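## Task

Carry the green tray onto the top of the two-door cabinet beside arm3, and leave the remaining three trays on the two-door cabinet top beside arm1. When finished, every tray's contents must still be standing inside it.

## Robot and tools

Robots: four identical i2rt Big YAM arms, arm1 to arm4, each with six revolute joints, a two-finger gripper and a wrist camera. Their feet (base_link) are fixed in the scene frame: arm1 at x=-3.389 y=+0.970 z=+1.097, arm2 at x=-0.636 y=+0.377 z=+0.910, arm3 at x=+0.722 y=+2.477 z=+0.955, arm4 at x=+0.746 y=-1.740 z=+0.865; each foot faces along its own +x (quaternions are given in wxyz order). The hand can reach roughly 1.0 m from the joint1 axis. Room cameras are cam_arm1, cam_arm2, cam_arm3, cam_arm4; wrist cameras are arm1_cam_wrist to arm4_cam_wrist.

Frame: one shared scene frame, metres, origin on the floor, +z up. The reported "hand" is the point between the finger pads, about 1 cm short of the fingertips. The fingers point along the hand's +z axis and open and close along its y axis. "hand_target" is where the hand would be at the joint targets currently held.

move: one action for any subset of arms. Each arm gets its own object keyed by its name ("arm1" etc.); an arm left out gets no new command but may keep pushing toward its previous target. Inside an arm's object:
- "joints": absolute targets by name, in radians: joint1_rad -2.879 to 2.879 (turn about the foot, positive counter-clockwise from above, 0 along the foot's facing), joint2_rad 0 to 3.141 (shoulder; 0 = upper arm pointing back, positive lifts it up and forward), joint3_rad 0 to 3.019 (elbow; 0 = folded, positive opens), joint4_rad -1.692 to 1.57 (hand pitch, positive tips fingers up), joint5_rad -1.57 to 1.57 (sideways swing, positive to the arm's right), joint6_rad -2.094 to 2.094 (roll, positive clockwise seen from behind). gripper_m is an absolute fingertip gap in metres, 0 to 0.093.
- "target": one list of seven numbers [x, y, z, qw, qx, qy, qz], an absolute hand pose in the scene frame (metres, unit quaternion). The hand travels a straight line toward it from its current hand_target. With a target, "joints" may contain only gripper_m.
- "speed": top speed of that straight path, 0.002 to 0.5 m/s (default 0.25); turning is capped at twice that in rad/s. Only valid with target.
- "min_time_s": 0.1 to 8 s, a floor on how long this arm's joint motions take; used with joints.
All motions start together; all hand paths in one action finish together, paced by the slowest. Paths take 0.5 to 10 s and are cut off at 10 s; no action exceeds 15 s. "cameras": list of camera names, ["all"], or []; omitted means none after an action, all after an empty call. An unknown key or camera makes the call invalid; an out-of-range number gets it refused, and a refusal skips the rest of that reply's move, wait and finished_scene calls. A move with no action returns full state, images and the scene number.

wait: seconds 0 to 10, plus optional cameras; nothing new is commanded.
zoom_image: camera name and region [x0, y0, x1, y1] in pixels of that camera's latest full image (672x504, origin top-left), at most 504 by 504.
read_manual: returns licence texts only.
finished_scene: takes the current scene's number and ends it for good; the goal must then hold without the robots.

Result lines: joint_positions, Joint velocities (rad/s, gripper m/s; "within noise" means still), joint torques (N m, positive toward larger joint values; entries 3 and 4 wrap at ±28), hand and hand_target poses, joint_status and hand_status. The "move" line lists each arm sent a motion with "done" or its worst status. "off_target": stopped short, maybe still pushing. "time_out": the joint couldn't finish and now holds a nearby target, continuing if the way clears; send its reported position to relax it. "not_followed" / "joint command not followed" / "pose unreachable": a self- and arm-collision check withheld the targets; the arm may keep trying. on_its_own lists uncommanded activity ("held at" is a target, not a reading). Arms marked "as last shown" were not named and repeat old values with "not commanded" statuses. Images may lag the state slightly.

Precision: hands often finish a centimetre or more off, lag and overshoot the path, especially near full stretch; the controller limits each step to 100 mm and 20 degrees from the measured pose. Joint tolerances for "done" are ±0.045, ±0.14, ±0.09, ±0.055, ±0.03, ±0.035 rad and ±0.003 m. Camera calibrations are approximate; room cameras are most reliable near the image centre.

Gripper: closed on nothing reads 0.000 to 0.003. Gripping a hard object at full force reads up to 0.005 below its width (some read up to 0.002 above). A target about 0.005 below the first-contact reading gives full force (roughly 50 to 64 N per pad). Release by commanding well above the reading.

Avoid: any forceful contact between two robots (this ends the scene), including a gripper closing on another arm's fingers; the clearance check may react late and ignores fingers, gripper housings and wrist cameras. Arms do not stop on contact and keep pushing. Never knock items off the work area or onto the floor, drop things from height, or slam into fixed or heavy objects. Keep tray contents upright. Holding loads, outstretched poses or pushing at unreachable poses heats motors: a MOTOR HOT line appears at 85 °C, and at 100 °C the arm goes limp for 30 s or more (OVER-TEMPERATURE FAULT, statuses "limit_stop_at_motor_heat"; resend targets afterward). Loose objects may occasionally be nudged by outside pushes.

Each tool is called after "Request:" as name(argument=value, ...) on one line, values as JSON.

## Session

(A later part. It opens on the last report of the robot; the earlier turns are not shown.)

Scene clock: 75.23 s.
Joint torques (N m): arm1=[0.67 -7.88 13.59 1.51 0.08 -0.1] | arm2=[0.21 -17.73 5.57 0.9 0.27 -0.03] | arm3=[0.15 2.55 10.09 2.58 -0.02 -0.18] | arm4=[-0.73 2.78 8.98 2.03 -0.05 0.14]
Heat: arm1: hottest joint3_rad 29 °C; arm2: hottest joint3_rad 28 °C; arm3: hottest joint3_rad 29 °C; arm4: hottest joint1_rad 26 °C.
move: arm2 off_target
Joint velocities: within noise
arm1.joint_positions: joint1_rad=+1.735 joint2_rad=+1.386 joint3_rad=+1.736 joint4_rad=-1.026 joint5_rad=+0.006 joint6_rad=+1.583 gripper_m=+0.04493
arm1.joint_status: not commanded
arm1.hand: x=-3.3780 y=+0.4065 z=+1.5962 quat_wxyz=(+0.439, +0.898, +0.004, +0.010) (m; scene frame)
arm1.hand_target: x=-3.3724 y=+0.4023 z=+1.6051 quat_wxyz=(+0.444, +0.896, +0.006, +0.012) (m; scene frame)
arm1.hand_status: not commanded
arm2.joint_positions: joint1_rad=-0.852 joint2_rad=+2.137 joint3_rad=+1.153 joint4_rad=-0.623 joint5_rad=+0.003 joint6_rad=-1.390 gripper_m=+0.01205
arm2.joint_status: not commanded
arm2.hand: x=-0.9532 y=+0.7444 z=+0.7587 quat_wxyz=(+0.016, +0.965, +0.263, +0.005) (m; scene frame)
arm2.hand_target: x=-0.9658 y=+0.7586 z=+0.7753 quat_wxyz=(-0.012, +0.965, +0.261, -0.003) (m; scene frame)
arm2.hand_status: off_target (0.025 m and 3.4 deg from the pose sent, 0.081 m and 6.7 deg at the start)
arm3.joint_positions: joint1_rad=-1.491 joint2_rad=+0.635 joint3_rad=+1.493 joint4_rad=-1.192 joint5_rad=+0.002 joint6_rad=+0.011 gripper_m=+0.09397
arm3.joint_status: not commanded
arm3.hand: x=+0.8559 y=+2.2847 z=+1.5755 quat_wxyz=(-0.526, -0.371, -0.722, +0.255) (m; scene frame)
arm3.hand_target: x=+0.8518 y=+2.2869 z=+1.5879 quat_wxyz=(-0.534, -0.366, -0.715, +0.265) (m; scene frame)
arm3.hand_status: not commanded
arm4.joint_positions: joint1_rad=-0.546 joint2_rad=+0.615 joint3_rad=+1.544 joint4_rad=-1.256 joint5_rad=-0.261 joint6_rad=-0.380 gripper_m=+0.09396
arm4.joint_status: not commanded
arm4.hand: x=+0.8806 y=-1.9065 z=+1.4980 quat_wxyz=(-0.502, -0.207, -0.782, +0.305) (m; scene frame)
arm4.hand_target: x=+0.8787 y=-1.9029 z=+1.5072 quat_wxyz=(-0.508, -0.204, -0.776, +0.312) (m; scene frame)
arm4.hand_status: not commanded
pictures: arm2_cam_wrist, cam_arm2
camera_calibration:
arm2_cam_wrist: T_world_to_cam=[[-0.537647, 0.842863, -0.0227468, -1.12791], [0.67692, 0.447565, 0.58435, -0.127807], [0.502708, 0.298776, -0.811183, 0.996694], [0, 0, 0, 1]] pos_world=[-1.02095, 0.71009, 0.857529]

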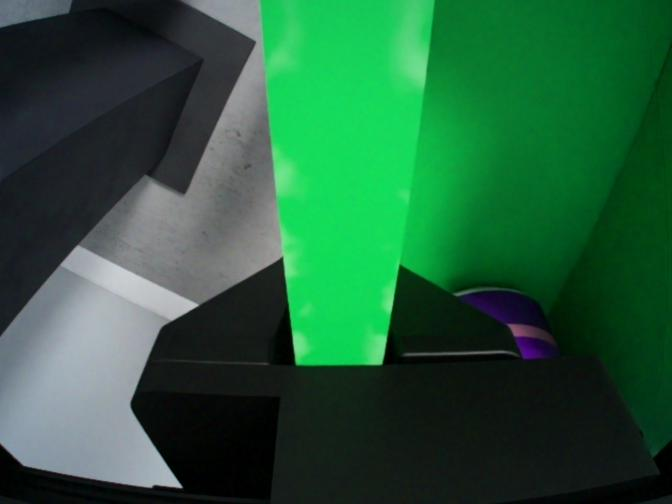

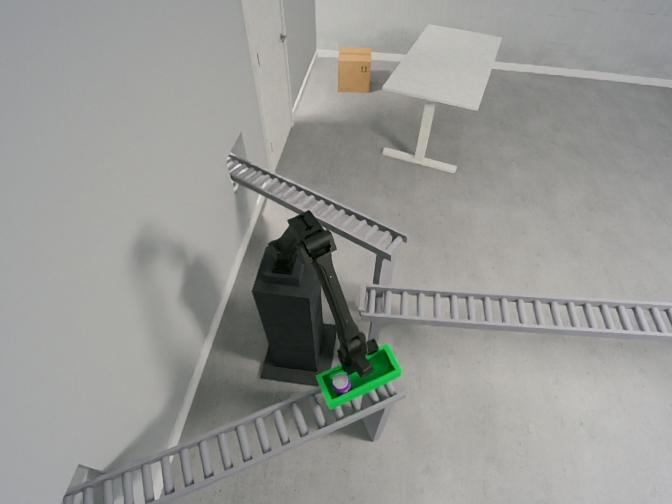

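Request:
move(arm2={"target":[-0.978,0.83,0.84,-0.012,0.9653,0.2615,-0.003],"speed":0.15})

Request:
move(arm2={"target":[-0.963,0.800,0.745,-0.018,0.9653,0.2615,-0.006],"speed":0.1}, cameras=["arm2_cam_wrist","cam_arm2"])

Request:
zoom_image(camera="cam_arm2", region=[290, 320, 430, 450])

Scene clock: 78.27 s.
Joint torques (N m): arm1=[0.67 -7.88 13.59 1.51 0.07 -0.1] | arm2=[-0.32 -20.25 10.5 0.06 0.13 -0.19] | arm3=[0.26 2.49 10.06 2.56 -0.01 -0.19] | arm4=[-0.73 2.78 8.96 2.03 -0.05 0.14]
Heat: arm1: hottest joint3_rad 30 °C; arm2: hottest joint3_rad 28 °C; arm3: hottest joint3_rad 29 °C; arm4: hottest joint1_rad 26 °C.
move: arm2 off_target
Joint velocities: within noise
arm1, arm3, arm4: as last shown
arm2.joint_positions: joint1_rad=-0.911 joint2_rad=+2.135 joint3_rad=+1.312 joint4_rad=-0.838 joint5_rad=+0.007 joint6_rad=-1.443 gripper_m=+0.01205
arm2.joint_status: not commanded
arm2.hand: x=-0.9508 y=+0.7898 z=+0.7979 quat_wxyz=(+0.041, +0.965, +0.260, +0.016) (m; scene frame)
arm2.hand_target: x=-0.9760 y=+0.8273 z=+0.8418 quat_wxyz=(-0.012, +0.965, +0.261, -0.003) (m; scene frame)
arm2.hand_status: off_target (0.064 m and 6.5 deg from the pose sent, 0.121 m and 3.4 deg at the start; pose on its path clipped on 4 of 45 steps)
pictures: none

Scene clock: 80.03 s.
Joint torques (N m): arm1=[0.67 -7.82 13.59 1.51 0.07 -0.1] | arm2=[0.44 -18.9 5.48 0.92 0.08 -0.06] | arm3=[0.21 2.49 10.09 2.56 -0.01 -0.18] | arm4=[-0.73 2.78 8.98 2.03 -0.05 0.14]
Heat: arm1: hottest joint3_rad 30 °C; arm2: hottest joint3_rad 28 °C; arm3: hottest joint3_rad 29 °C; arm4: hottest joint1_rad 26 °C.
move: arm2 off_target
Joint velocities: within noise
arm1, arm3, arm4: as last shown
arm2.joint_positions: joint1_rad=-0.911 joint2_rad=+2.245 joint3_rad=+1.250 joint4_rad=-0.601 joint5_rad=+0.007 joint6_rad=-1.443 gripper_m=+0.01205
arm2.joint_status: not commanded
arm2.hand: x=-0.9478 y=+0.7850 z=+0.7267 quat_wxyz=(+0.011, +0.966, +0.260, +0.004) (m; scene frame)
arm2.hand_target: x=-0.9628 y=+0.7995 z=+0.7452 quat_wxyz=(-0.018, +0.965, +0.261, -0.006) (m; scene frame)
arm2.hand_status: off_target (0.028 m and 3.5 deg from the pose sent, 0.055 m and 7.3 deg at the start)
pictures: arm2_cam_wrist, cam_arm2
camera_calibration:
arm2_cam_wrist: T_world_to_cam=[[-0.531968, 0.846681, -0.0118938, -1.16548], [0.683072, 0.437389, 0.584896, -0.117438], [0.500423, 0.303022, -0.811021, 0.95031], [0, 0, 0, 1]] pos_world=[-1.01534, 0.750194, 0.825549]

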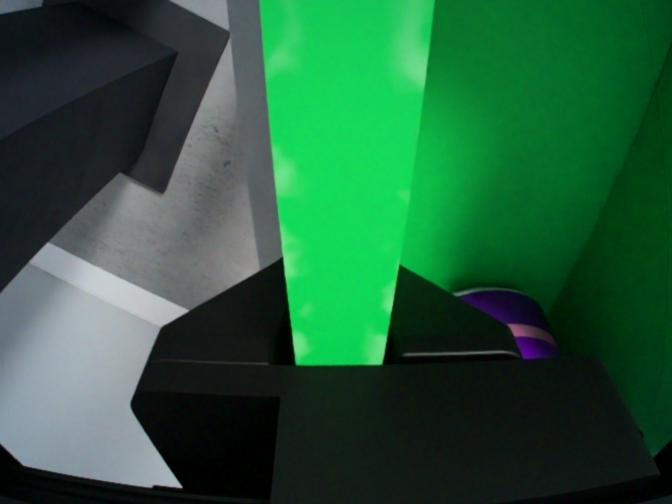

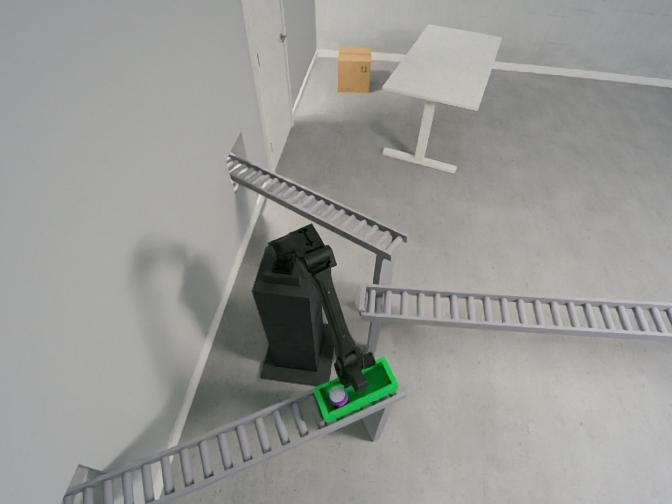

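Scaled by 3.600 from the camera's 672x504 image, which has a finer 960x720 frame.

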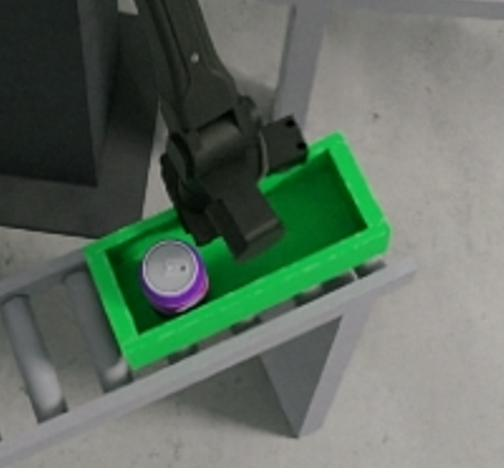

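Request:
move(arm2={"joints":{"joint6_rad":-1.405}})

Request:
move(arm2={"target":[-0.968,0.807,0.712,-0.018,0.9697,0.2445,-0.006],"speed":0.1}, cameras=["arm2_cam_wrist","cam_arm2"])

Request:
zoom_image(camera="cam_arm2", region=[290, 320, 430, 450])

Scene clock: 81.63 s.
Joint torques (N m): arm1=[0.62 -7.82 13.59 1.51 0.07 -0.1] | arm2=[0.5 -18.9 5.48 0.94 0.08 0.02] | arm3=[0.09 2.61 10.1 2.59 -0.02 -0.17] | arm4=[-0.73 2.84 8.98 2.03 -0.05 0.14]
Heat: arm1: hottest joint3_rad 30 °C; arm2: hottest joint3_rad 28 °C; arm3: hottest joint3_rad 29 °C; arm4: hottest joint1_rad 26 °C.
move: arm2 done
Joint velocities: within noise
arm1, arm3, arm4: as last shown
arm2.joint_positions: joint1_rad=-0.911 joint2_rad=+2.245 joint3_rad=+1.250 joint4_rad=-0.601 joint5_rad=+0.007 joint6_rad=-1.414 gripper_m=+0.01205
arm2.joint_status: all done
arm2.hand: x=-0.9478 y=+0.7850 z=+0.7267 quat_wxyz=(+0.011, +0.969, +0.246, +0.004) (m; scene frame)
arm2.hand_target: x=-0.9628 y=+0.7995 z=+0.7452 quat_wxyz=(-0.018, +0.969, +0.245, -0.006) (m; scene frame)
arm2.hand_status: not commanded
pictures: none

Scene clock: 82.60 s.
Joint torques (N m): arm1=[0.62 -7.88 13.59 1.51 0.07 -0.1] | arm2=[0.5 -17.14 7.9 0.84 -0.24 -0.13] | arm3=[0.26 2.43 10.07 2.52 -0.01 -0.18] | arm4=[-0.73 2.84 8.98 2.03 -0.05 0.14]
Heat: arm1: hottest joint3_rad 30 °C; arm2: hottest joint3_rad 28 °C; arm3: hottest joint3_rad 30 °C; arm4: hottest joint1_rad 26 °C.
move: arm2 off_target
Joint velocities: within noise
arm1, arm3, arm4: as last shown
arm2.joint_positions: joint1_rad=-0.911 joint2_rad=+2.298 joint3_rad=+1.251 joint4_rad=-0.559 joint5_rad=+0.017 joint6_rad=-1.403 gripper_m=+0.01205
arm2.joint_status: not commanded
arm2.hand: x=-0.9425 y=+0.7808 z=+0.7006 quat_wxyz=(+0.014, +0.970, +0.241, +0.011) (m; scene frame)
arm2.hand_target: x=-0.9674 y=+0.8059 z=+0.7138 quat_wxyz=(-0.018, +0.969, +0.245, -0.006) (m; scene frame)
arm2.hand_status: off_target (0.038 m and 4.1 deg from the pose sent, 0.033 m and 3.5 deg at the start)
pictures: arm2_cam_wrist, cam_arm2
camera_calibration:
arm2_cam_wrist: T_world_to_cam=[[-0.497653, 0.867121, -0.0210416, -1.13668], [0.690788, 0.410891, 0.594963, -0.0829672], [0.52455, 0.28155, -0.803478, 0.961944], [0, 0, 0, 1]] pos_world=[-1.01295, 0.748894, 0.798346]

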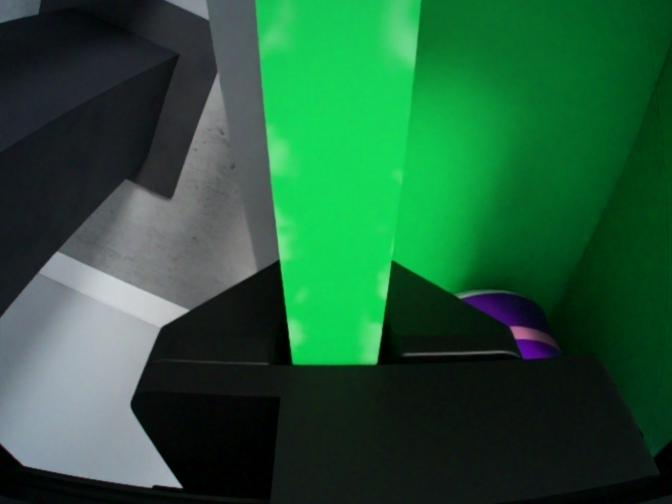

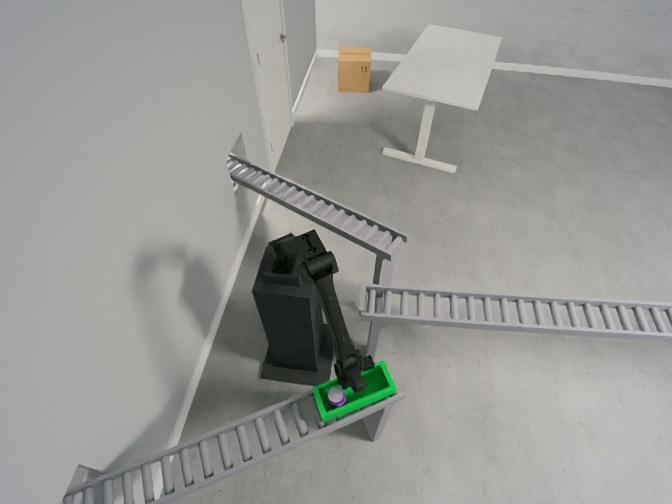

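Scaled by 3.600 from the camera's 672x504 image, which has a finer 960x720 frame.

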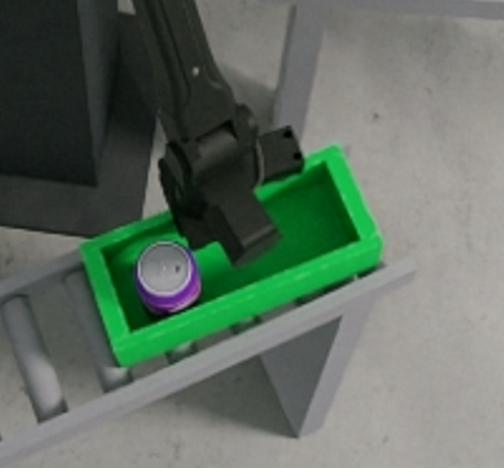

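Request:
move(arm2={"target":[-0.99,0.855,0.79,-0.012,0.9681,0.2504,-0.003],"speed":0.15})

Request:
move(arm2={"target":[-0.964,0.814,0.712,-0.018,0.9681,0.2504,-0.006],"speed":0.1}, cameras=["arm2_cam_wrist","cam_arm2"])

Request:
zoom_image(camera="cam_arm2", region=[290, 320, 430, 450])

Scene clock: 84.60 s.
Joint torques (N m): arm1=[0.67 -7.88 13.59 1.51 0.07 -0.1] | arm2=[-0.73 -21.89 9.96 0.08 0.09 -0.17] | arm3=[0.32 2.49 10.11 2.58 -0.01 -0.18] | arm4=[-0.73 2.78 8.96 2.03 -0.05 0.14]
Heat: arm1: hottest joint3_rad 30 °C; arm2: hottest joint3_rad 28 °C; arm3: hottest joint3_rad 30 °C; arm4: hottest joint1_rad 26 °C.
move: arm2 off_target
Joint velocities: within noise
arm1, arm3, arm4: as last shown
arm2.joint_positions: joint1_rad=-0.917 joint2_rad=+2.281 joint3_rad=+1.408 joint4_rad=-0.793 joint5_rad=+0.009 joint6_rad=-1.431 gripper_m=+0.01205
arm2.joint_status: not commanded
arm2.hand: x=-0.9624 y=+0.8100 z=+0.7446 quat_wxyz=(+0.043, +0.967, +0.251, +0.018) (m; scene frame)
arm2.hand_target: x=-0.9878 y=+0.8522 z=+0.7919 quat_wxyz=(-0.012, +0.968, +0.250, -0.003) (m; scene frame)
arm2.hand_status: off_target (0.070 m and 6.8 deg from the pose sent, 0.126 m and 3.5 deg at the start; pose on its path clipped on 2 of 46 steps)
pictures: none

Scene clock: 86.17 s.
Joint torques (N m): arm1=[0.67 -7.88 13.59 1.5 0.07 -0.1] | arm2=[-0.21 -17.08 4.77 0.96 -0.28 -0.14] | arm3=[0.44 2.61 10.11 2.56 0 -0.18] | arm4=[-0.73 2.78 8.96 2.03 -0.05 0.13]
Heat: arm1: hottest joint3_rad 30 °C; arm2: hottest joint3_rad 28 °C; arm3: hottest joint3_rad 30 °C; arm4: hottest joint1_rad 26 °C.
move: arm2 done
Joint velocities: within noise
arm1, arm3, arm4: as last shown
arm2.joint_positions: joint1_rad=-0.917 joint2_rad=+2.299 joint3_rad=+1.320 joint4_rad=-0.568 joint5_rad=+0.018 joint6_rad=-1.427 gripper_m=+0.01205
arm2.joint_status: not commanded
arm2.hand: x=-0.9623 y=+0.8120 z=+0.7140 quat_wxyz=(-0.014, +0.968, +0.250, +0.000) (m; scene frame)
arm2.hand_target: x=-0.9639 y=+0.8139 z=+0.7120 quat_wxyz=(-0.018, +0.968, +0.250, -0.006) (m; scene frame)
arm2.hand_status: done (0.003 m and 0.8 deg from the pose sent, 0.033 m and 7.5 deg at the start)
pictures: arm2_cam_wrist, cam_arm2
camera_calibration:
arm2_cam_wrist: T_world_to_cam=[[-0.513446, 0.857303, 0.0374788, -1.22227], [0.70411, 0.395928, 0.589466, -0.0613215], [0.490512, 0.329048, -0.806923, 0.9054], [0, 0, 0, 1]] pos_world=[-1.0285, 0.774213, 0.812544]

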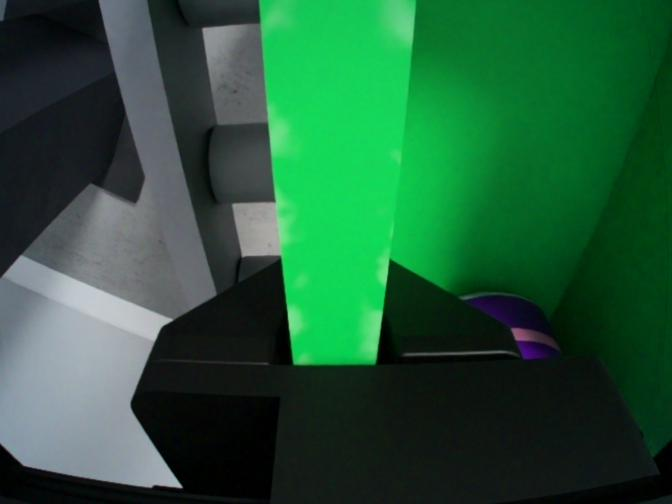

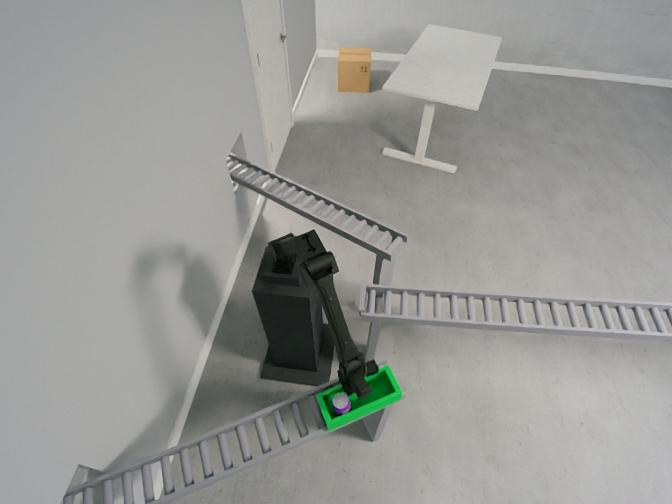

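Scaled by 3.600 from the camera's 672x504 image, which has a finer 960x720 frame.

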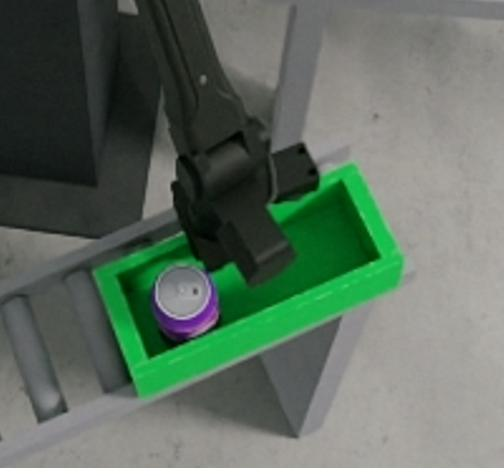

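Request:
move(arm2={"target":[-0.968,0.832,0.79,-0.012,0.9681,0.2504,-0.003],"speed":0.15})

Request:
move(arm2={"target":[-0.949,0.805,0.715,-0.015,0.9681,0.2504,-0.005],"speed":0.1}, cameras=["arm2_cam_wrist","cam_arm2"])

Request:
zoom_image(camera="cam_arm2", region=[290, 320, 430, 450])

Scene clock: 88.47 s.
Joint torques (N m): arm1=[0.67 -7.88 13.59 1.5 0.07 -0.1] | arm2=[-0.73 -21.19 8.03 0.14 0.06 -0.17] | arm3=[0.21 2.49 10.13 2.61 -0.01 -0.18] | arm4=[-0.73 2.84 8.96 2.03 -0.05 0.14]
Heat: arm1: hottest joint3_rad 31 °C; arm2: hottest joint3_rad 28 °C; arm3: hottest joint3_rad 30 °C; arm4: hottest joint1_rad 26 °C.
move: arm2 off_target
Joint velocities: within noise
arm1, arm3, arm4: as last shown
arm2.joint_positions: joint1_rad=-0.924 joint2_rad=+2.229 joint3_rad=+1.320 joint4_rad=-0.735 joint5_rad=+0.009 joint6_rad=-1.437 gripper_m=+0.01205
arm2.joint_status: not commanded
arm2.hand: x=-0.9484 y=+0.7976 z=+0.7505 quat_wxyz=(+0.033, +0.967, +0.251, +0.014) (m; scene frame)
arm2.hand_target: x=-0.9667 y=+0.8304 z=+0.7906 quat_wxyz=(-0.012, +0.968, +0.250, -0.003) (m; scene frame)
arm2.hand_status: off_target (0.056 m and 5.5 deg from the pose sent, 0.079 m and 0.4 deg at the start)
pictures: none

Scene clock: 89.90 s.
Joint torques (N m): arm1=[0.67 -7.88 13.59 1.5 0.07 -0.1] | arm2=[-0.67 -18.78 4.9 0.94 -0.09 -0.18] | arm3=[0.03 2.61 10.09 2.55 -0.01 -0.18] | arm4=[-0.67 2.84 8.96 2.03 -0.05 0.14]
Heat: arm1: hottest joint3_rad 31 °C; arm2: hottest joint3_rad 28 °C; arm3: hottest joint3_rad 30 °C; arm4: hottest joint1_rad 26 °C.
move: arm2 off_target
Joint velocities: within noise
arm1.joint_positions: joint1_rad=+1.735 joint2_rad=+1.386 joint3_rad=+1.736 joint4_rad=-1.026 joint5_rad=+0.006 joint6_rad=+1.583 gripper_m=+0.04493
arm1.joint_status: not commanded
arm1.hand: x=-3.3780 y=+0.4065 z=+1.5962 quat_wxyz=(+0.439, +0.898, +0.004, +0.010) (m; scene frame)
arm1.hand_target: x=-3.3724 y=+0.4023 z=+1.6051 quat_wxyz=(+0.444, +0.896, +0.006, +0.012) (m; scene frame)
arm1.hand_status: not commanded
arm2.joint_positions: joint1_rad=-0.925 joint2_rad=+2.302 joint3_rad=+1.256 joint4_rad=-0.549 joint5_rad=+0.012 joint6_rad=-1.436 gripper_m=+0.01205
arm2.joint_status: not commanded
arm2.hand: x=-0.9400 y=+0.7878 z=+0.6995 quat_wxyz=(+0.010, +0.968, +0.250, +0.006) (m; scene frame)
arm2.hand_target: x=-0.9487 y=+0.8046 z=+0.7151 quat_wxyz=(-0.015, +0.968, +0.250, -0.005) (m; scene frame)
arm2.hand_status: off_target (0.025 m and 3.1 deg from the pose sent, 0.036 m and 5.9 deg at the start)
arm3.joint_positions: joint1_rad=-1.491 joint2_rad=+0.635 joint3_rad=+1.493 joint4_rad=-1.192 joint5_rad=+0.002 joint6_rad=+0.011 gripper_m=+0.09397
arm3.joint_status: not commanded
arm3.hand: x=+0.8559 y=+2.2847 z=+1.5755 quat_wxyz=(-0.526, -0.371, -0.722, +0.255) (m; scene frame)
arm3.hand_target: x=+0.8518 y=+2.2869 z=+1.5879 quat_wxyz=(-0.534, -0.366, -0.715, +0.265) (m; scene frame)
arm3.hand_status: not commanded
arm4.joint_positions: joint1_rad=-0.546 joint2_rad=+0.615 joint3_rad=+1.544 joint4_rad=-1.256 joint5_rad=-0.261 joint6_rad=-0.380 gripper_m=+0.09396
arm4.joint_status: not commanded
arm4.hand: x=+0.8806 y=-1.9065 z=+1.4980 quat_wxyz=(-0.502, -0.207, -0.782, +0.305) (m; scene frame)
arm4.hand_target: x=+0.8787 y=-1.9029 z=+1.5072 quat_wxyz=(-0.508, -0.204, -0.776, +0.312) (m; scene frame)
arm4.hand_status: not commanded
pictures: arm2_cam_wrist, cam_arm2
camera_calibration:
arm2_cam_wrist: T_world_to_cam=[[-0.51443, 0.857466, -0.0106875, -1.15693], [0.689752, 0.421153, 0.588959, -0.091874], [0.509513, 0.295607, -0.808092, 0.935798], [0, 0, 0, 1]] pos_world=[-1.00859, 0.754096, 0.797956]

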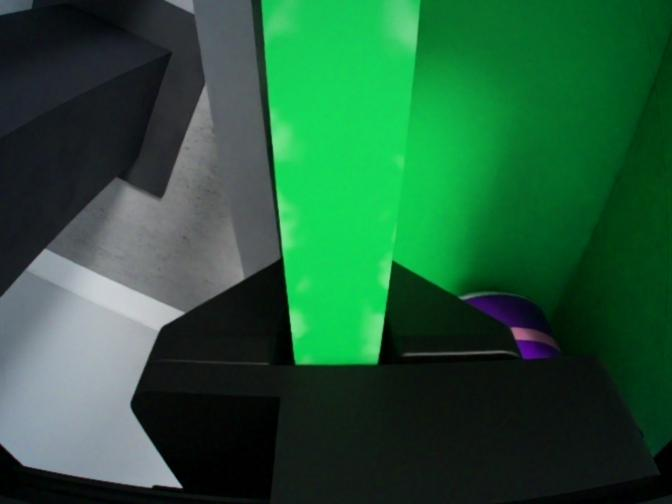

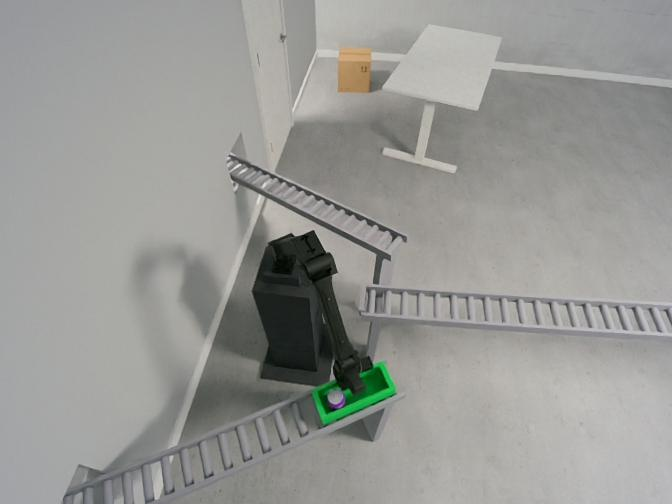

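Scaled by 3.600 from the camera's 672x504 image, which has a finer 960x720 frame.

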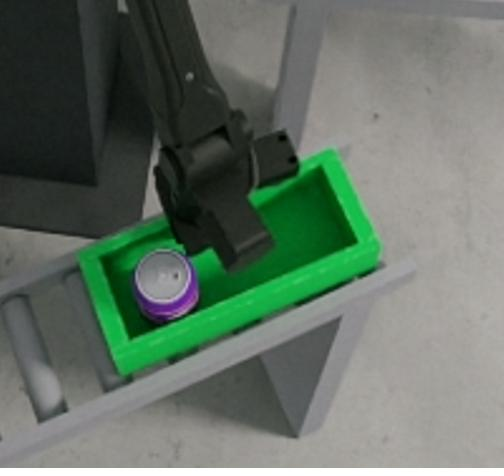

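Request:
move(arm2={"target":[-0.9505,0.8065,0.698,-0.015,0.9681,0.2504,-0.005],"speed":0.08}, cameras=["arm2_cam_wrist","cam_arm2"])

Request:
zoom_image(camera="cam_arm2", region=[290, 320, 430, 450])

Scene clock: 91.27 s.
Joint torques (N m): arm1=[0.67 -7.88 13.59 1.51 0.08 -0.1] | arm2=[-0.62 -16.32 6.11 0.92 -0.09 -0.18] | arm3=[0.26 2.55 10.06 2.52 -0.01 -0.19] | arm4=[-0.73 2.78 8.96 2.04 -0.05 0.14]
Heat: arm1: hottest joint3_rad 31 °C; arm2: hottest joint3_rad 28 °C; arm3: hottest joint3_rad 30 °C; arm4: hottest joint1_rad 26 °C.
move: arm2 off_target
Joint velocities: within noise
arm1, arm3, arm4: as last shown
arm2.joint_positions: joint1_rad=-0.926 joint2_rad=+2.308 joint3_rad=+1.256 joint4_rad=-0.524 joint5_rad=+0.011 joint6_rad=-1.436 gripper_m=+0.01205
arm2.joint_status: not commanded
arm2.hand: x=-0.9424 y=+0.7912 z=+0.6966 quat_wxyz=(+0.001, +0.968, +0.250, +0.002) (m; scene frame)
arm2.hand_target: x=-0.9501 y=+0.8062 z=+0.6985 quat_wxyz=(-0.015, +0.968, +0.250, -0.005) (m; scene frame)
arm2.hand_status: off_target (0.017 m and 2.0 deg from the pose sent, 0.021 m and 3.1 deg at the start)
pictures: arm2_cam_wrist, cam_arm2
camera_calibration:
arm2_cam_wrist: T_world_to_cam=[[-0.513973, 0.857767, 0.00820628, -1.17415], [0.696858, 0.411939, 0.587108, -0.0746332], [0.500221, 0.307476, -0.809467, 0.916448], [0, 0, 0, 1]] pos_world=[-1.0099, 0.756103, 0.795288]

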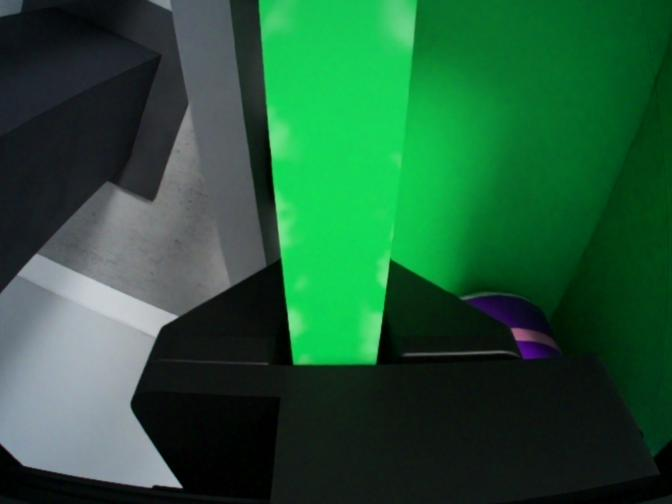

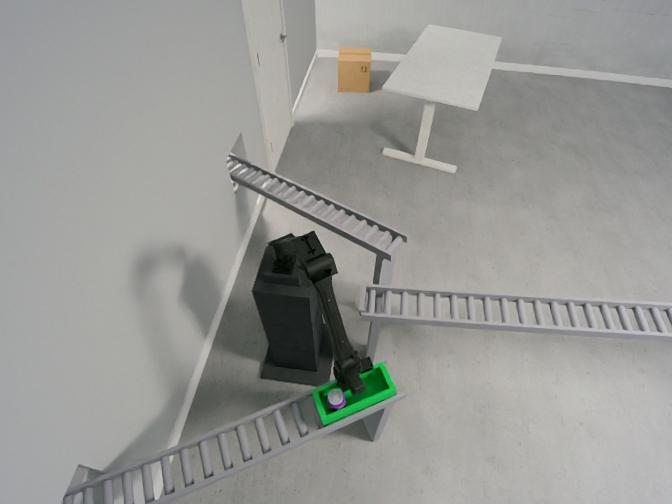

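Scaled by 3.600 from the camera's 672x504 image, which has a finer 960x720 frame.

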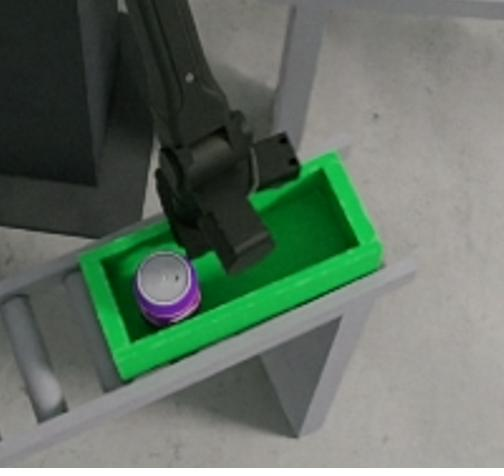

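Request:
move(arm2={"joints":{"gripper_m":0.030}}, cameras=["arm2_cam_wrist"])

Request:
move(arm2={"target":[-0.945,0.798,0.82,-0.005,0.9681,0.2504,-0.002],"speed":0.2,"joints":{"gripper_m":0.04}}, cameras=["arm2_cam_wrist","cam_arm2"])

Request:
zoom_image(camera="cam_arm2", region=[230, 300, 430, 460])

Scene clock: 92.23 s.
Joint torques (N m): arm1=[0.67 -7.88 13.59 1.5 0.08 -0.11] | arm2=[-0.62 -16.38 6.12 0.72 -0.09 -0.17] | arm3=[0.26 2.49 10.13 2.52 -0.01 -0.17] | arm4=[-0.73 2.84 8.98 2.03 -0.05 0.14]
Heat: arm1: hottest joint3_rad 31 °C; arm2: hottest joint2_rad 28 °C; arm3: hottest joint3_rad 30 °C; arm4: hottest joint1_rad 26 °C.
move: arm2 done
Joint velocities: within noise
arm1, arm3, arm4: as last shown
arm2.joint_positions: joint1_rad=-0.926 joint2_rad=+2.308 joint3_rad=+1.256 joint4_rad=-0.518 joint5_rad=+0.011 joint6_rad=-1.436 gripper_m=+0.02988
arm2.joint_status: all done
arm2.hand: x=-0.9433 y=+0.7924 z=+0.6966 quat_wxyz=(-0.002, +0.968, +0.250, +0.001) (m; scene frame)
arm2.hand_target: x=-0.9502 y=+0.8063 z=+0.6985 quat_wxyz=(-0.015, +0.968, +0.250, -0.005) (m; scene frame)
arm2.hand_status: not commanded
pictures: arm2_cam_wrist
camera_calibration:
arm2_cam_wrist: T_world_to_cam=[[-0.513899, 0.857738, 0.0138897, -1.17935], [0.698842, 0.409199, 0.586666, -0.0701662], [0.497522, 0.311194, -0.80971, 0.911255], [0, 0, 0, 1]] pos_world=[-1.0104, 0.756705, 0.795397]

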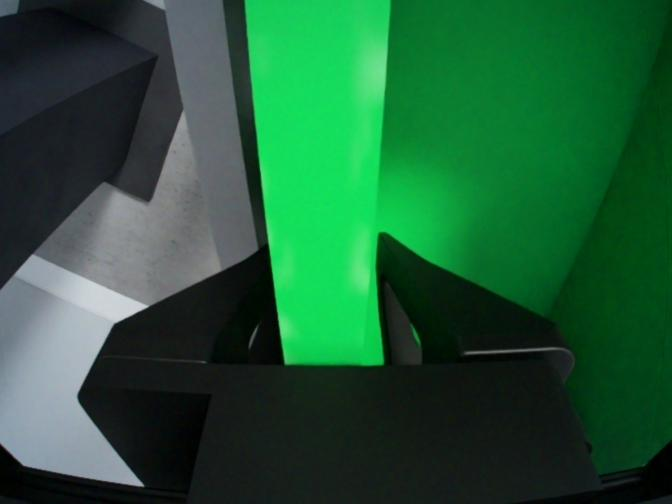

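Scene clock: 93.63 s.
Joint torques (N m): arm1=[0.67 -7.88 13.59 1.51 0.07 -0.1] | arm2=[-0.32 -16.38 5.44 0.14 -0.14 -0.14] | arm3=[0.21 2.49 10.13 2.55 -0.01 -0.18] | arm4=[-0.73 2.78 8.96 2.03 -0.05 0.13]
Heat: arm1: hottest joint3_rad 31 °C; arm2: hottest joint2_rad 28 °C; arm3: hottest joint3_rad 30 °C; arm4: hottest joint3_rad 27 °C.
move: arm2 done
Joint velocities: within noise
arm1, arm3, arm4: as last shown
arm2.joint_positions: joint1_rad=-0.926 joint2_rad=+2.056 joint3_rad=+1.245 joint4_rad=-0.741 joint5_rad=+0.011 joint6_rad=-1.436 gripper_m=+0.03993
arm2.joint_status: all done
arm2.hand: x=-0.9482 y=+0.8011 z=+0.8198 quat_wxyz=(-0.010, +0.968, +0.249, -0.003) (m; scene frame)
arm2.hand_target: x=-0.9451 y=+0.7981 z=+0.8201 quat_wxyz=(-0.005, +0.968, +0.250, -0.002) (m; scene frame)
arm2.hand_status: done (0.004 m and 0.6 deg from the pose sent, 0.124 m and 0.5 deg at the start)
pictures: arm2_cam_wrist, cam_arm2
camera_calibration:
arm2_cam_wrist: T_world_to_cam=[[-0.512488, 0.858095, 0.0320749, -1.20492], [0.705971, 0.399781, 0.58462, -0.126646], [0.488837, 0.322255, -0.810673, 0.994409], [0, 0, 0, 1]] pos_world=[-1.0142, 0.76411, 0.918828]

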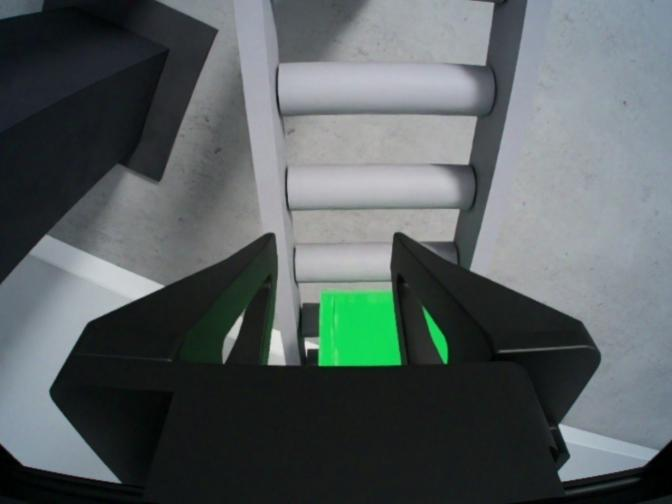

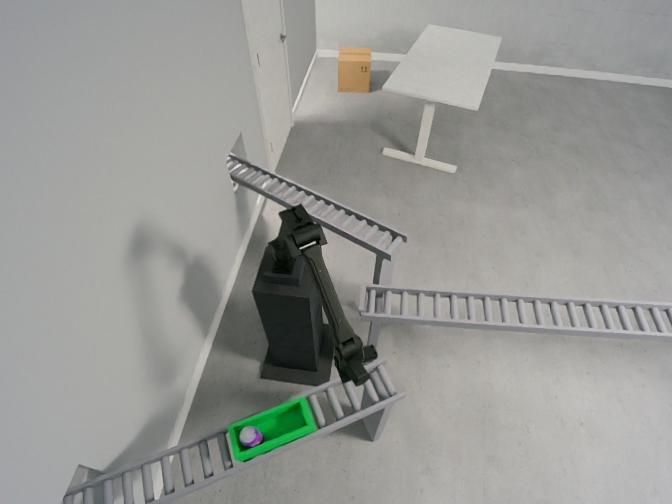

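Scaled by 2.520 from the camera's 672x504 image, which has a finer 960x720 frame.

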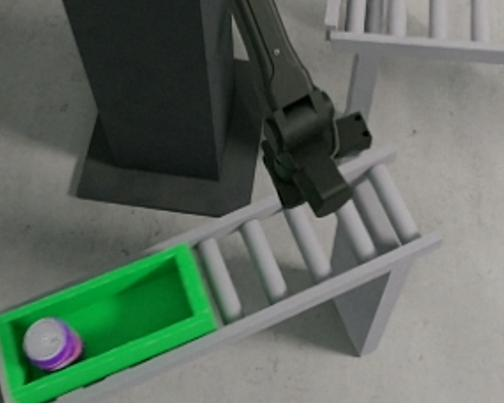

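Request:
move(arm2={"joints":{"joint2_rad":1.3},"min_time_s":2}, arm3={"joints":{"joint1_rad":-1.534,"joint6_rad":1.6,"gripper_m":0.05},"min_time_s":2})

Request:
move(arm3={"target":[1.017,2.06,0.95,0,0.9655,0.2605,0],"speed":0.3}, cameras=["arm3_cam_wrist","cam_arm3"])

Request:
zoom_image(camera="cam_arm3", region=[170, 220, 350, 410])

Scene clock: 97.47 s.
Joint torques (N m): arm1=[0.67 -7.88 13.57 1.51 0.07 -0.1] | arm2=[-0.32 -9.58 9.55 1.36 -0.12 -0.08] | arm3=[0.21 2.37 10.1 2.55 0.02 -0.06] | arm4=[-0.73 2.78 8.96 2.03 -0.05 0.14]
Heat: arm1: hottest joint3_rad 31 °C; arm2: hottest joint2_rad 28 °C; arm3: hottest joint3_rad 30 °C; arm4: hottest joint3_rad 27 °C.
move: arm2 done; arm3 done
Joint velocities: within noise
arm1, arm4: as last shown
arm2.joint_positions: joint1_rad=-0.926 joint2_rad=+1.298 joint3_rad=+1.238 joint4_rad=-0.743 joint5_rad=+0.011 joint6_rad=-1.436 gripper_m=+0.03993
arm2.joint_status: all done
arm2.hand: x=-0.9525 y=+0.8123 z=+1.2231 quat_wxyz=(-0.348, +0.898, +0.228, -0.140) (m; scene frame)
arm2.hand_target: x=-0.9517 y=+0.8124 z=+1.2215 quat_wxyz=(-0.345, +0.899, +0.230, -0.139) (m; scene frame)
arm2.hand_status: not commanded
arm3.joint_positions: joint1_rad=-1.524 joint2_rad=+0.635 joint3_rad=+1.493 joint4_rad=-1.192 joint5_rad=+0.002 joint6_rad=+1.588 gripper_m=+0.05009
arm3.joint_status: all done
arm3.hand: x=+0.8494 y=+2.2800 z=+1.5754 quat_wxyz=(-0.555, -0.777, -0.233, -0.184) (m; scene frame)
arm3.hand_target: x=+0.8452 y=+2.2823 z=+1.5878 quat_wxyz=(-0.565, -0.771, -0.223, -0.189) (m; scene frame)
arm3.hand_status: not commanded
pictures: none

Scene clock: 100.77 s.
Joint torques (N m): arm1=[0.67 -7.82 13.59 1.51 0.07 -0.1] | arm2=[-0.32 -9.58 9.55 1.37 -0.12 -0.08] | arm3=[1.49 -14.56 10.71 -0.29 0.08 0.04] | arm4=[-0.73 2.78 8.96 2.02 -0.05 0.14]
Heat: arm1: hottest joint3_rad 31 °C; arm2: hottest joint2_rad 28 °C; arm3: hottest joint3_rad 30 °C; arm4: hottest joint3_rad 27 °C.
move: arm3 off_target
Joint velocities: within noise
arm1, arm2, arm4: as last shown
arm3.joint_positions: joint1_rad=-1.519 joint2_rad=+1.898 joint3_rad=+1.213 joint4_rad=-0.924 joint5_rad=+0.014 joint6_rad=+1.652 gripper_m=+0.05009
arm3.joint_status: not commanded
arm3.hand: x=+1.0054 y=+2.0713 z=+0.9385 quat_wxyz=(+0.012, -0.965, -0.264, +0.005) (m; scene frame)
arm3.hand_target: x=+1.0168 y=+2.0605 z=+0.9502 quat_wxyz=(+0.000, -0.965, -0.261, +0.000) (m; scene frame)
arm3.hand_status: off_target (0.020 m and 1.6 deg from the pose sent, 0.684 m and 71.6 deg at the start)
pictures: arm3_cam_wrist, cam_arm3
camera_calibration:
arm3_cam_wrist: T_world_to_cam=[[-0.51764, 0.854853, 0.035694, -1.28567], [0.703628, 0.401592, 0.586201, -2.08702], [0.486782, 0.328557, -0.809379, -0.281849], [0, 0, 0, 1]] pos_world=[0.940167, 2.02979, 1.04118]

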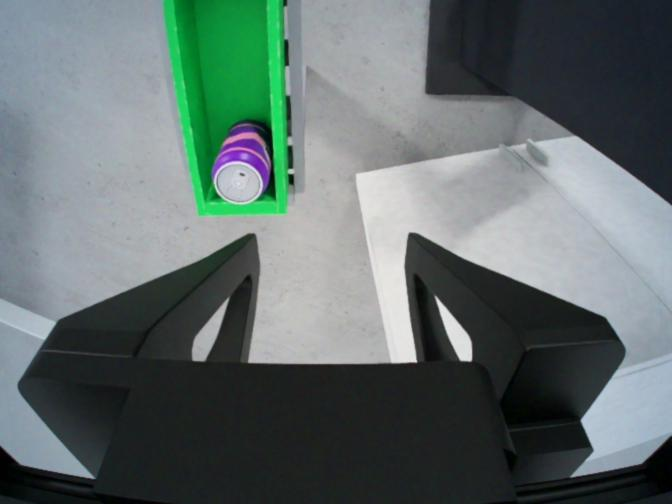

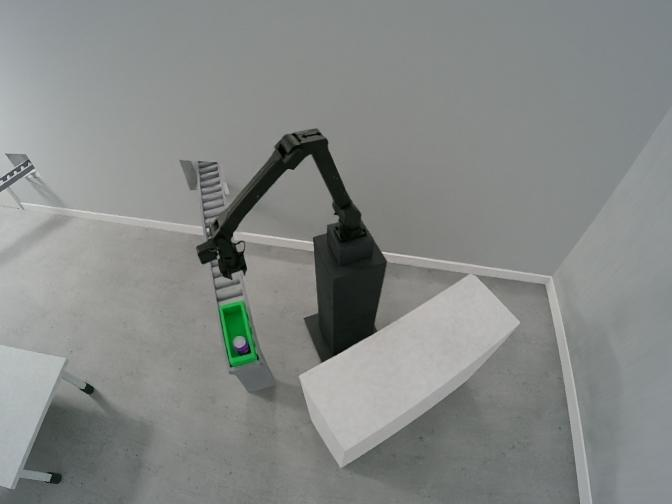

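Scaled by 2.653 from the camera's 672x504 image, which has a finer 960x720 frame.

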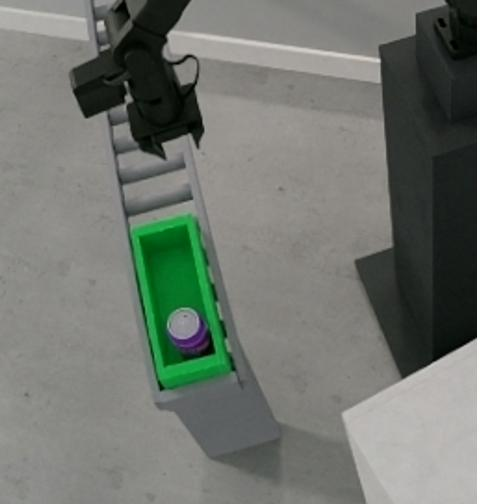

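Request:
move(arm3={"target":[1.07,2.028,0.72,0,0.9655,0.2605,0],"speed":0.2}, cameras=["arm3_cam_wrist"])

Scene clock: 103.73 s.
Joint torques (N m): arm1=[0.73 -7.88 13.59 1.5 0.07 -0.1] | arm2=[-0.38 -9.58 9.55 1.36 -0.12 -0.08] | arm3=[1.79 -17.67 7.61 0.65 0.08 0.05] | arm4=[-0.73 2.78 8.98 2.03 -0.05 0.14]
Heat: arm1: hottest joint3_rad 32 °C; arm2: hottest joint2_rad 28 °C; arm3: hottest joint3_rad 30 °C; arm4: hottest joint3_rad 27 °C.
move: arm3 off_target
Joint velocities: within noise
arm1, arm2, arm4: as last shown
arm3.joint_positions: joint1_rad=-1.484 joint2_rad=+2.435 joint3_rad=+1.431 joint4_rad=-0.614 joint5_rad=+0.013 joint6_rad=+1.691 gripper_m=+0.05009
arm3.joint_status: not commanded
arm3.hand: x=+1.0558 y=+2.0386 z=+0.7167 quat_wxyz=(+0.016, -0.965, -0.262, +0.007) (m; scene frame)
arm3.hand_target: x=+1.0698 y=+2.0285 z=+0.7204 quat_wxyz=(+0.000, -0.965, -0.261, +0.000) (m; scene frame)
arm3.hand_status: off_target (0.018 m and 2.0 deg from the pose sent, 0.232 m and 1.5 deg at the start)
pictures: arm3_cam_wrist
camera_calibration:
arm3_cam_wrist: T_world_to_cam=[[-0.514872, 0.856165, 0.0434453, -1.23491], [0.707959, 0.396073, 0.584739, -1.97146], [0.483426, 0.331823, -0.810057, -0.477816], [0, 0, 0, 1]] pos_world=[0.990879, 1.99668, 0.819382]

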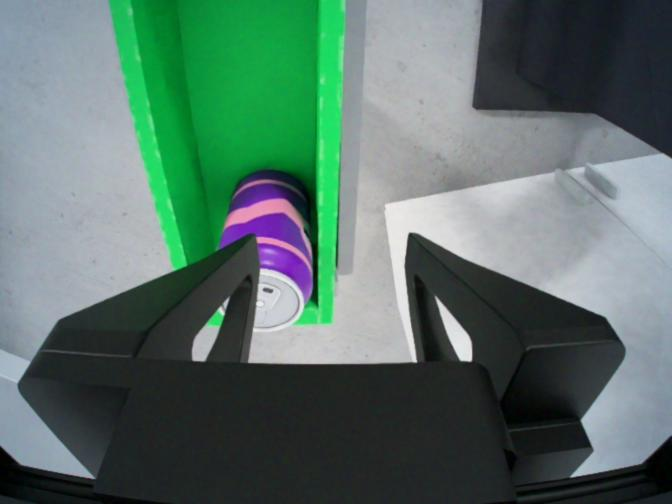

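Request:
move(arm3={"target":[1.072,2.026,0.60,0,0.9655,0.2605,0],"speed":0.12}, cameras=["arm3_cam_wrist"])

Scene clock: 106.17 s.
Joint torques (N m): arm1=[0.67 -7.88 13.59 1.5 0.08 -0.1] | arm2=[-0.38 -9.58 9.55 1.36 -0.12 -0.08] | arm3=[1.61 -18.02 6.45 0.66 0.11 0.03] | arm4=[-0.73 2.78 8.96 2.03 -0.05 0.14]
Heat: arm1: hottest joint3_rad 32 °C; arm2: hottest joint3_rad 28 °C; arm3: hottest joint3_rad 30 °C; arm4: hottest joint3_rad 27 °C.
move: arm3 off_target
Joint velocities: within noise
arm1, arm2, arm4: as last shown
arm3.joint_positions: joint1_rad=-1.484 joint2_rad=+2.703 joint3_rad=+1.592 joint4_rad=-0.497 joint5_rad=+0.013 joint6_rad=+1.691 gripper_m=+0.05009
arm3.joint_status: not commanded
arm3.hand: x=+1.0615 y=+2.0335 z=+0.6014 quat_wxyz=(+0.011, -0.965, -0.262, +0.005) (m; scene frame)
arm3.hand_target: x=+1.0718 y=+2.0263 z=+0.6003 quat_wxyz=(+0.000, -0.965, -0.261, +0.000) (m; scene frame)
arm3.hand_status: off_target (0.013 m and 1.5 deg from the pose sent, 0.119 m and 2.0 deg at the start)
pictures: arm3_cam_wrist
camera_calibration:
arm3_cam_wrist: T_world_to_cam=[[-0.514984, 0.85651, 0.0343752, -1.21772], [0.704791, 0.400254, 0.585719, -1.91177], [0.487915, 0.325863, -0.809785, -0.565008], [0, 0, 0, 1]] pos_world=[0.995963, 1.9923, 0.704082]

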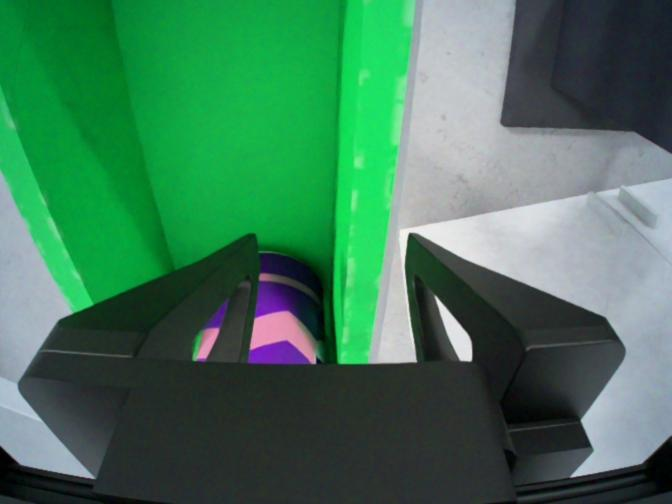

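Request:
move(arm3={"target":[1.064,2.040,0.555,0,0.9655,0.2605,0],"speed":0.1,"joints":{"gripper_m":0.045}}, cameras=["arm3_cam_wrist"])

Scene clock: 108.10 s.
Joint torques (N m): arm1=[0.67 -7.88 13.59 1.51 0.07 -0.1] | arm2=[-0.38 -9.58 9.55 1.37 -0.12 -0.08] | arm3=[1.79 -18.14 5.56 0.72 0.1 0.04] | arm4=[-0.73 2.84 8.98 2.03 -0.05 0.14]
Heat: arm1: hottest joint3_rad 32 °C; arm2: hottest joint3_rad 28 °C; arm3: hottest joint3_rad 30 °C; arm4: hottest joint3_rad 27 °C.
move: arm3 off_target
Joint velocities: within noise
arm1.joint_positions: joint1_rad=+1.735 joint2_rad=+1.386 joint3_rad=+1.736 joint4_rad=-1.026 joint5_rad=+0.006 joint6_rad=+1.583 gripper_m=+0.04493
arm1.joint_status: not commanded
arm1.hand: x=-3.3780 y=+0.4065 z=+1.5962 quat_wxyz=(+0.439, +0.898, +0.004, +0.010) (m; scene frame)
arm1.hand_target: x=-3.3724 y=+0.4023 z=+1.6051 quat_wxyz=(+0.444, +0.896, +0.006, +0.012) (m; scene frame)
arm1.hand_status: not commanded
arm2: as last shown
arm3.joint_positions: joint1_rad=-1.484 joint2_rad=+2.799 joint3_rad=+1.617 joint4_rad=-0.429 joint5_rad=+0.013 joint6_rad=+1.692 gripper_m=+0.04509
arm3.joint_status: all done
arm3.hand: x=+1.0518 y=+2.0471 z=+0.5544 quat_wxyz=(+0.012, -0.965, -0.262, +0.006) (m; scene frame)
arm3.hand_target: x=+1.0640 y=+2.0402 z=+0.5554 quat_wxyz=(+0.000, -0.965, -0.261, +0.000) (m; scene frame)
arm3.hand_status: off_target (0.014 m and 1.6 deg from the pose sent, 0.047 m and 1.4 deg at the start)
arm4.joint_positions: joint1_rad=-0.546 joint2_rad=+0.615 joint3_rad=+1.544 joint4_rad=-1.256 joint5_rad=-0.261 joint6_rad=-0.380 gripper_m=+0.09396
arm4.joint_status: not commanded
arm4.hand: x=+0.8806 y=-1.9065 z=+1.4980 quat_wxyz=(-0.502, -0.207, -0.782, +0.305) (m; scene frame)
arm4.hand_target: x=+0.8787 y=-1.9029 z=+1.5072 quat_wxyz=(-0.508, -0.204, -0.776, +0.312) (m; scene frame)
arm4.hand_status: not commanded
pictures: arm3_cam_wrist
camera_calibration:
arm3_cam_wrist: T_world_to_cam=[[-0.514021, 0.856992, 0.0366925, -1.236], [0.706033, 0.398409, 0.585481, -1.88026], [0.487134, 0.326856, -0.809855, -0.604088], [0, 0, 0, 1]] pos_world=[0.986466, 2.0058, 0.656982]

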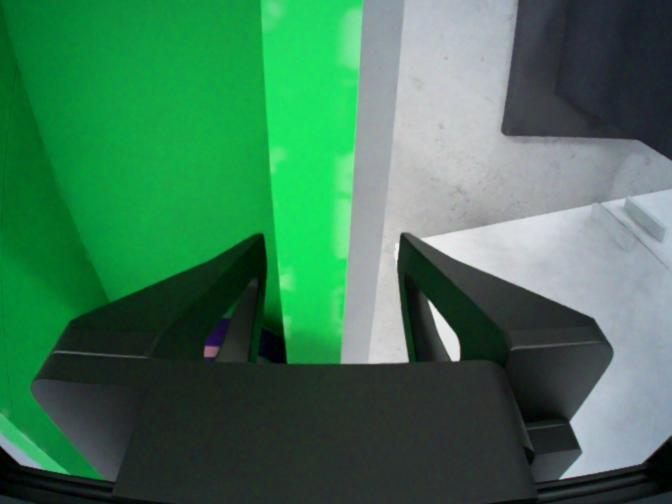

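Request:
move(arm3={"target":[1.069,2.032,0.522,0,0.9655,0.2605,0],"speed":0.08,"joints":{"gripper_m":0.034}}, cameras=["arm3_cam_wrist"])

Scene clock: 109.37 s.
Joint torques (N m): arm1=[0.67 -7.88 13.59 1.51 0.07 -0.1] | arm2=[-0.32 -9.58 9.55 1.37 -0.12 -0.08] | arm3=[1.55 -16.5 7.08 0.47 -0.01 -0.04] | arm4=[-0.73 2.78 8.96 2.03 -0.05 0.13]
Heat: arm1: hottest joint3_rad 32 °C; arm2: hottest joint3_rad 28 °C; arm3: hottest joint3_rad 29 °C; arm4: hottest joint3_rad 27 °C.
move: arm3 off_target
Joint velocities: within noise
arm1, arm2, arm4: as last shown
arm3.joint_positions: joint1_rad=-1.483 joint2_rad=+2.861 joint3_rad=+1.707 joint4_rad=-0.436 joint5_rad=+0.016 joint6_rad=+1.696 gripper_m=+0.03408
arm3.joint_status: all done
arm3.hand: x=+1.0632 y=+2.0327 z=+0.5349 quat_wxyz=(+0.002, -0.965, -0.260, +0.003) (m; scene frame)
arm3.hand_target: x=+1.0688 y=+2.0324 z=+0.5226 quat_wxyz=(+0.000, -0.965, -0.261, +0.000) (m; scene frame)
arm3.hand_status: off_target (0.014 m and 0.4 deg from the pose sent, 0.040 m and 1.6 deg at the start)
pictures: arm3_cam_wrist
camera_calibration:
arm3_cam_wrist: T_world_to_cam=[[-0.512131, 0.858769, 0.0154153, -1.21134], [0.700996, 0.407537, 0.585251, -1.88419], [0.496313, 0.310531, -0.810706, -0.596778], [0, 0, 0, 1]] pos_world=[0.996634, 1.99346, 0.637586]

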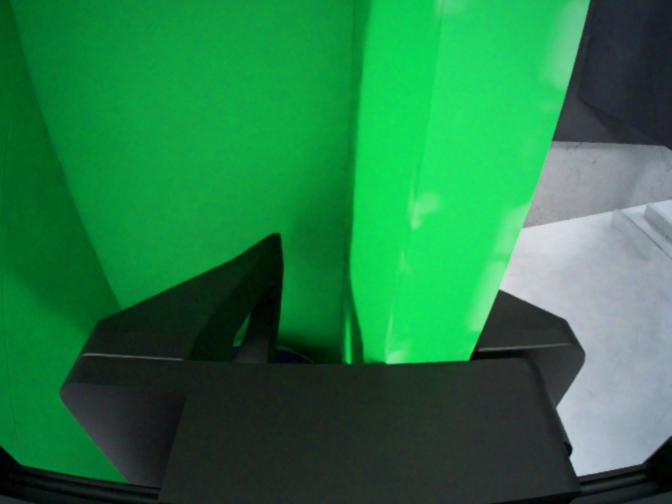

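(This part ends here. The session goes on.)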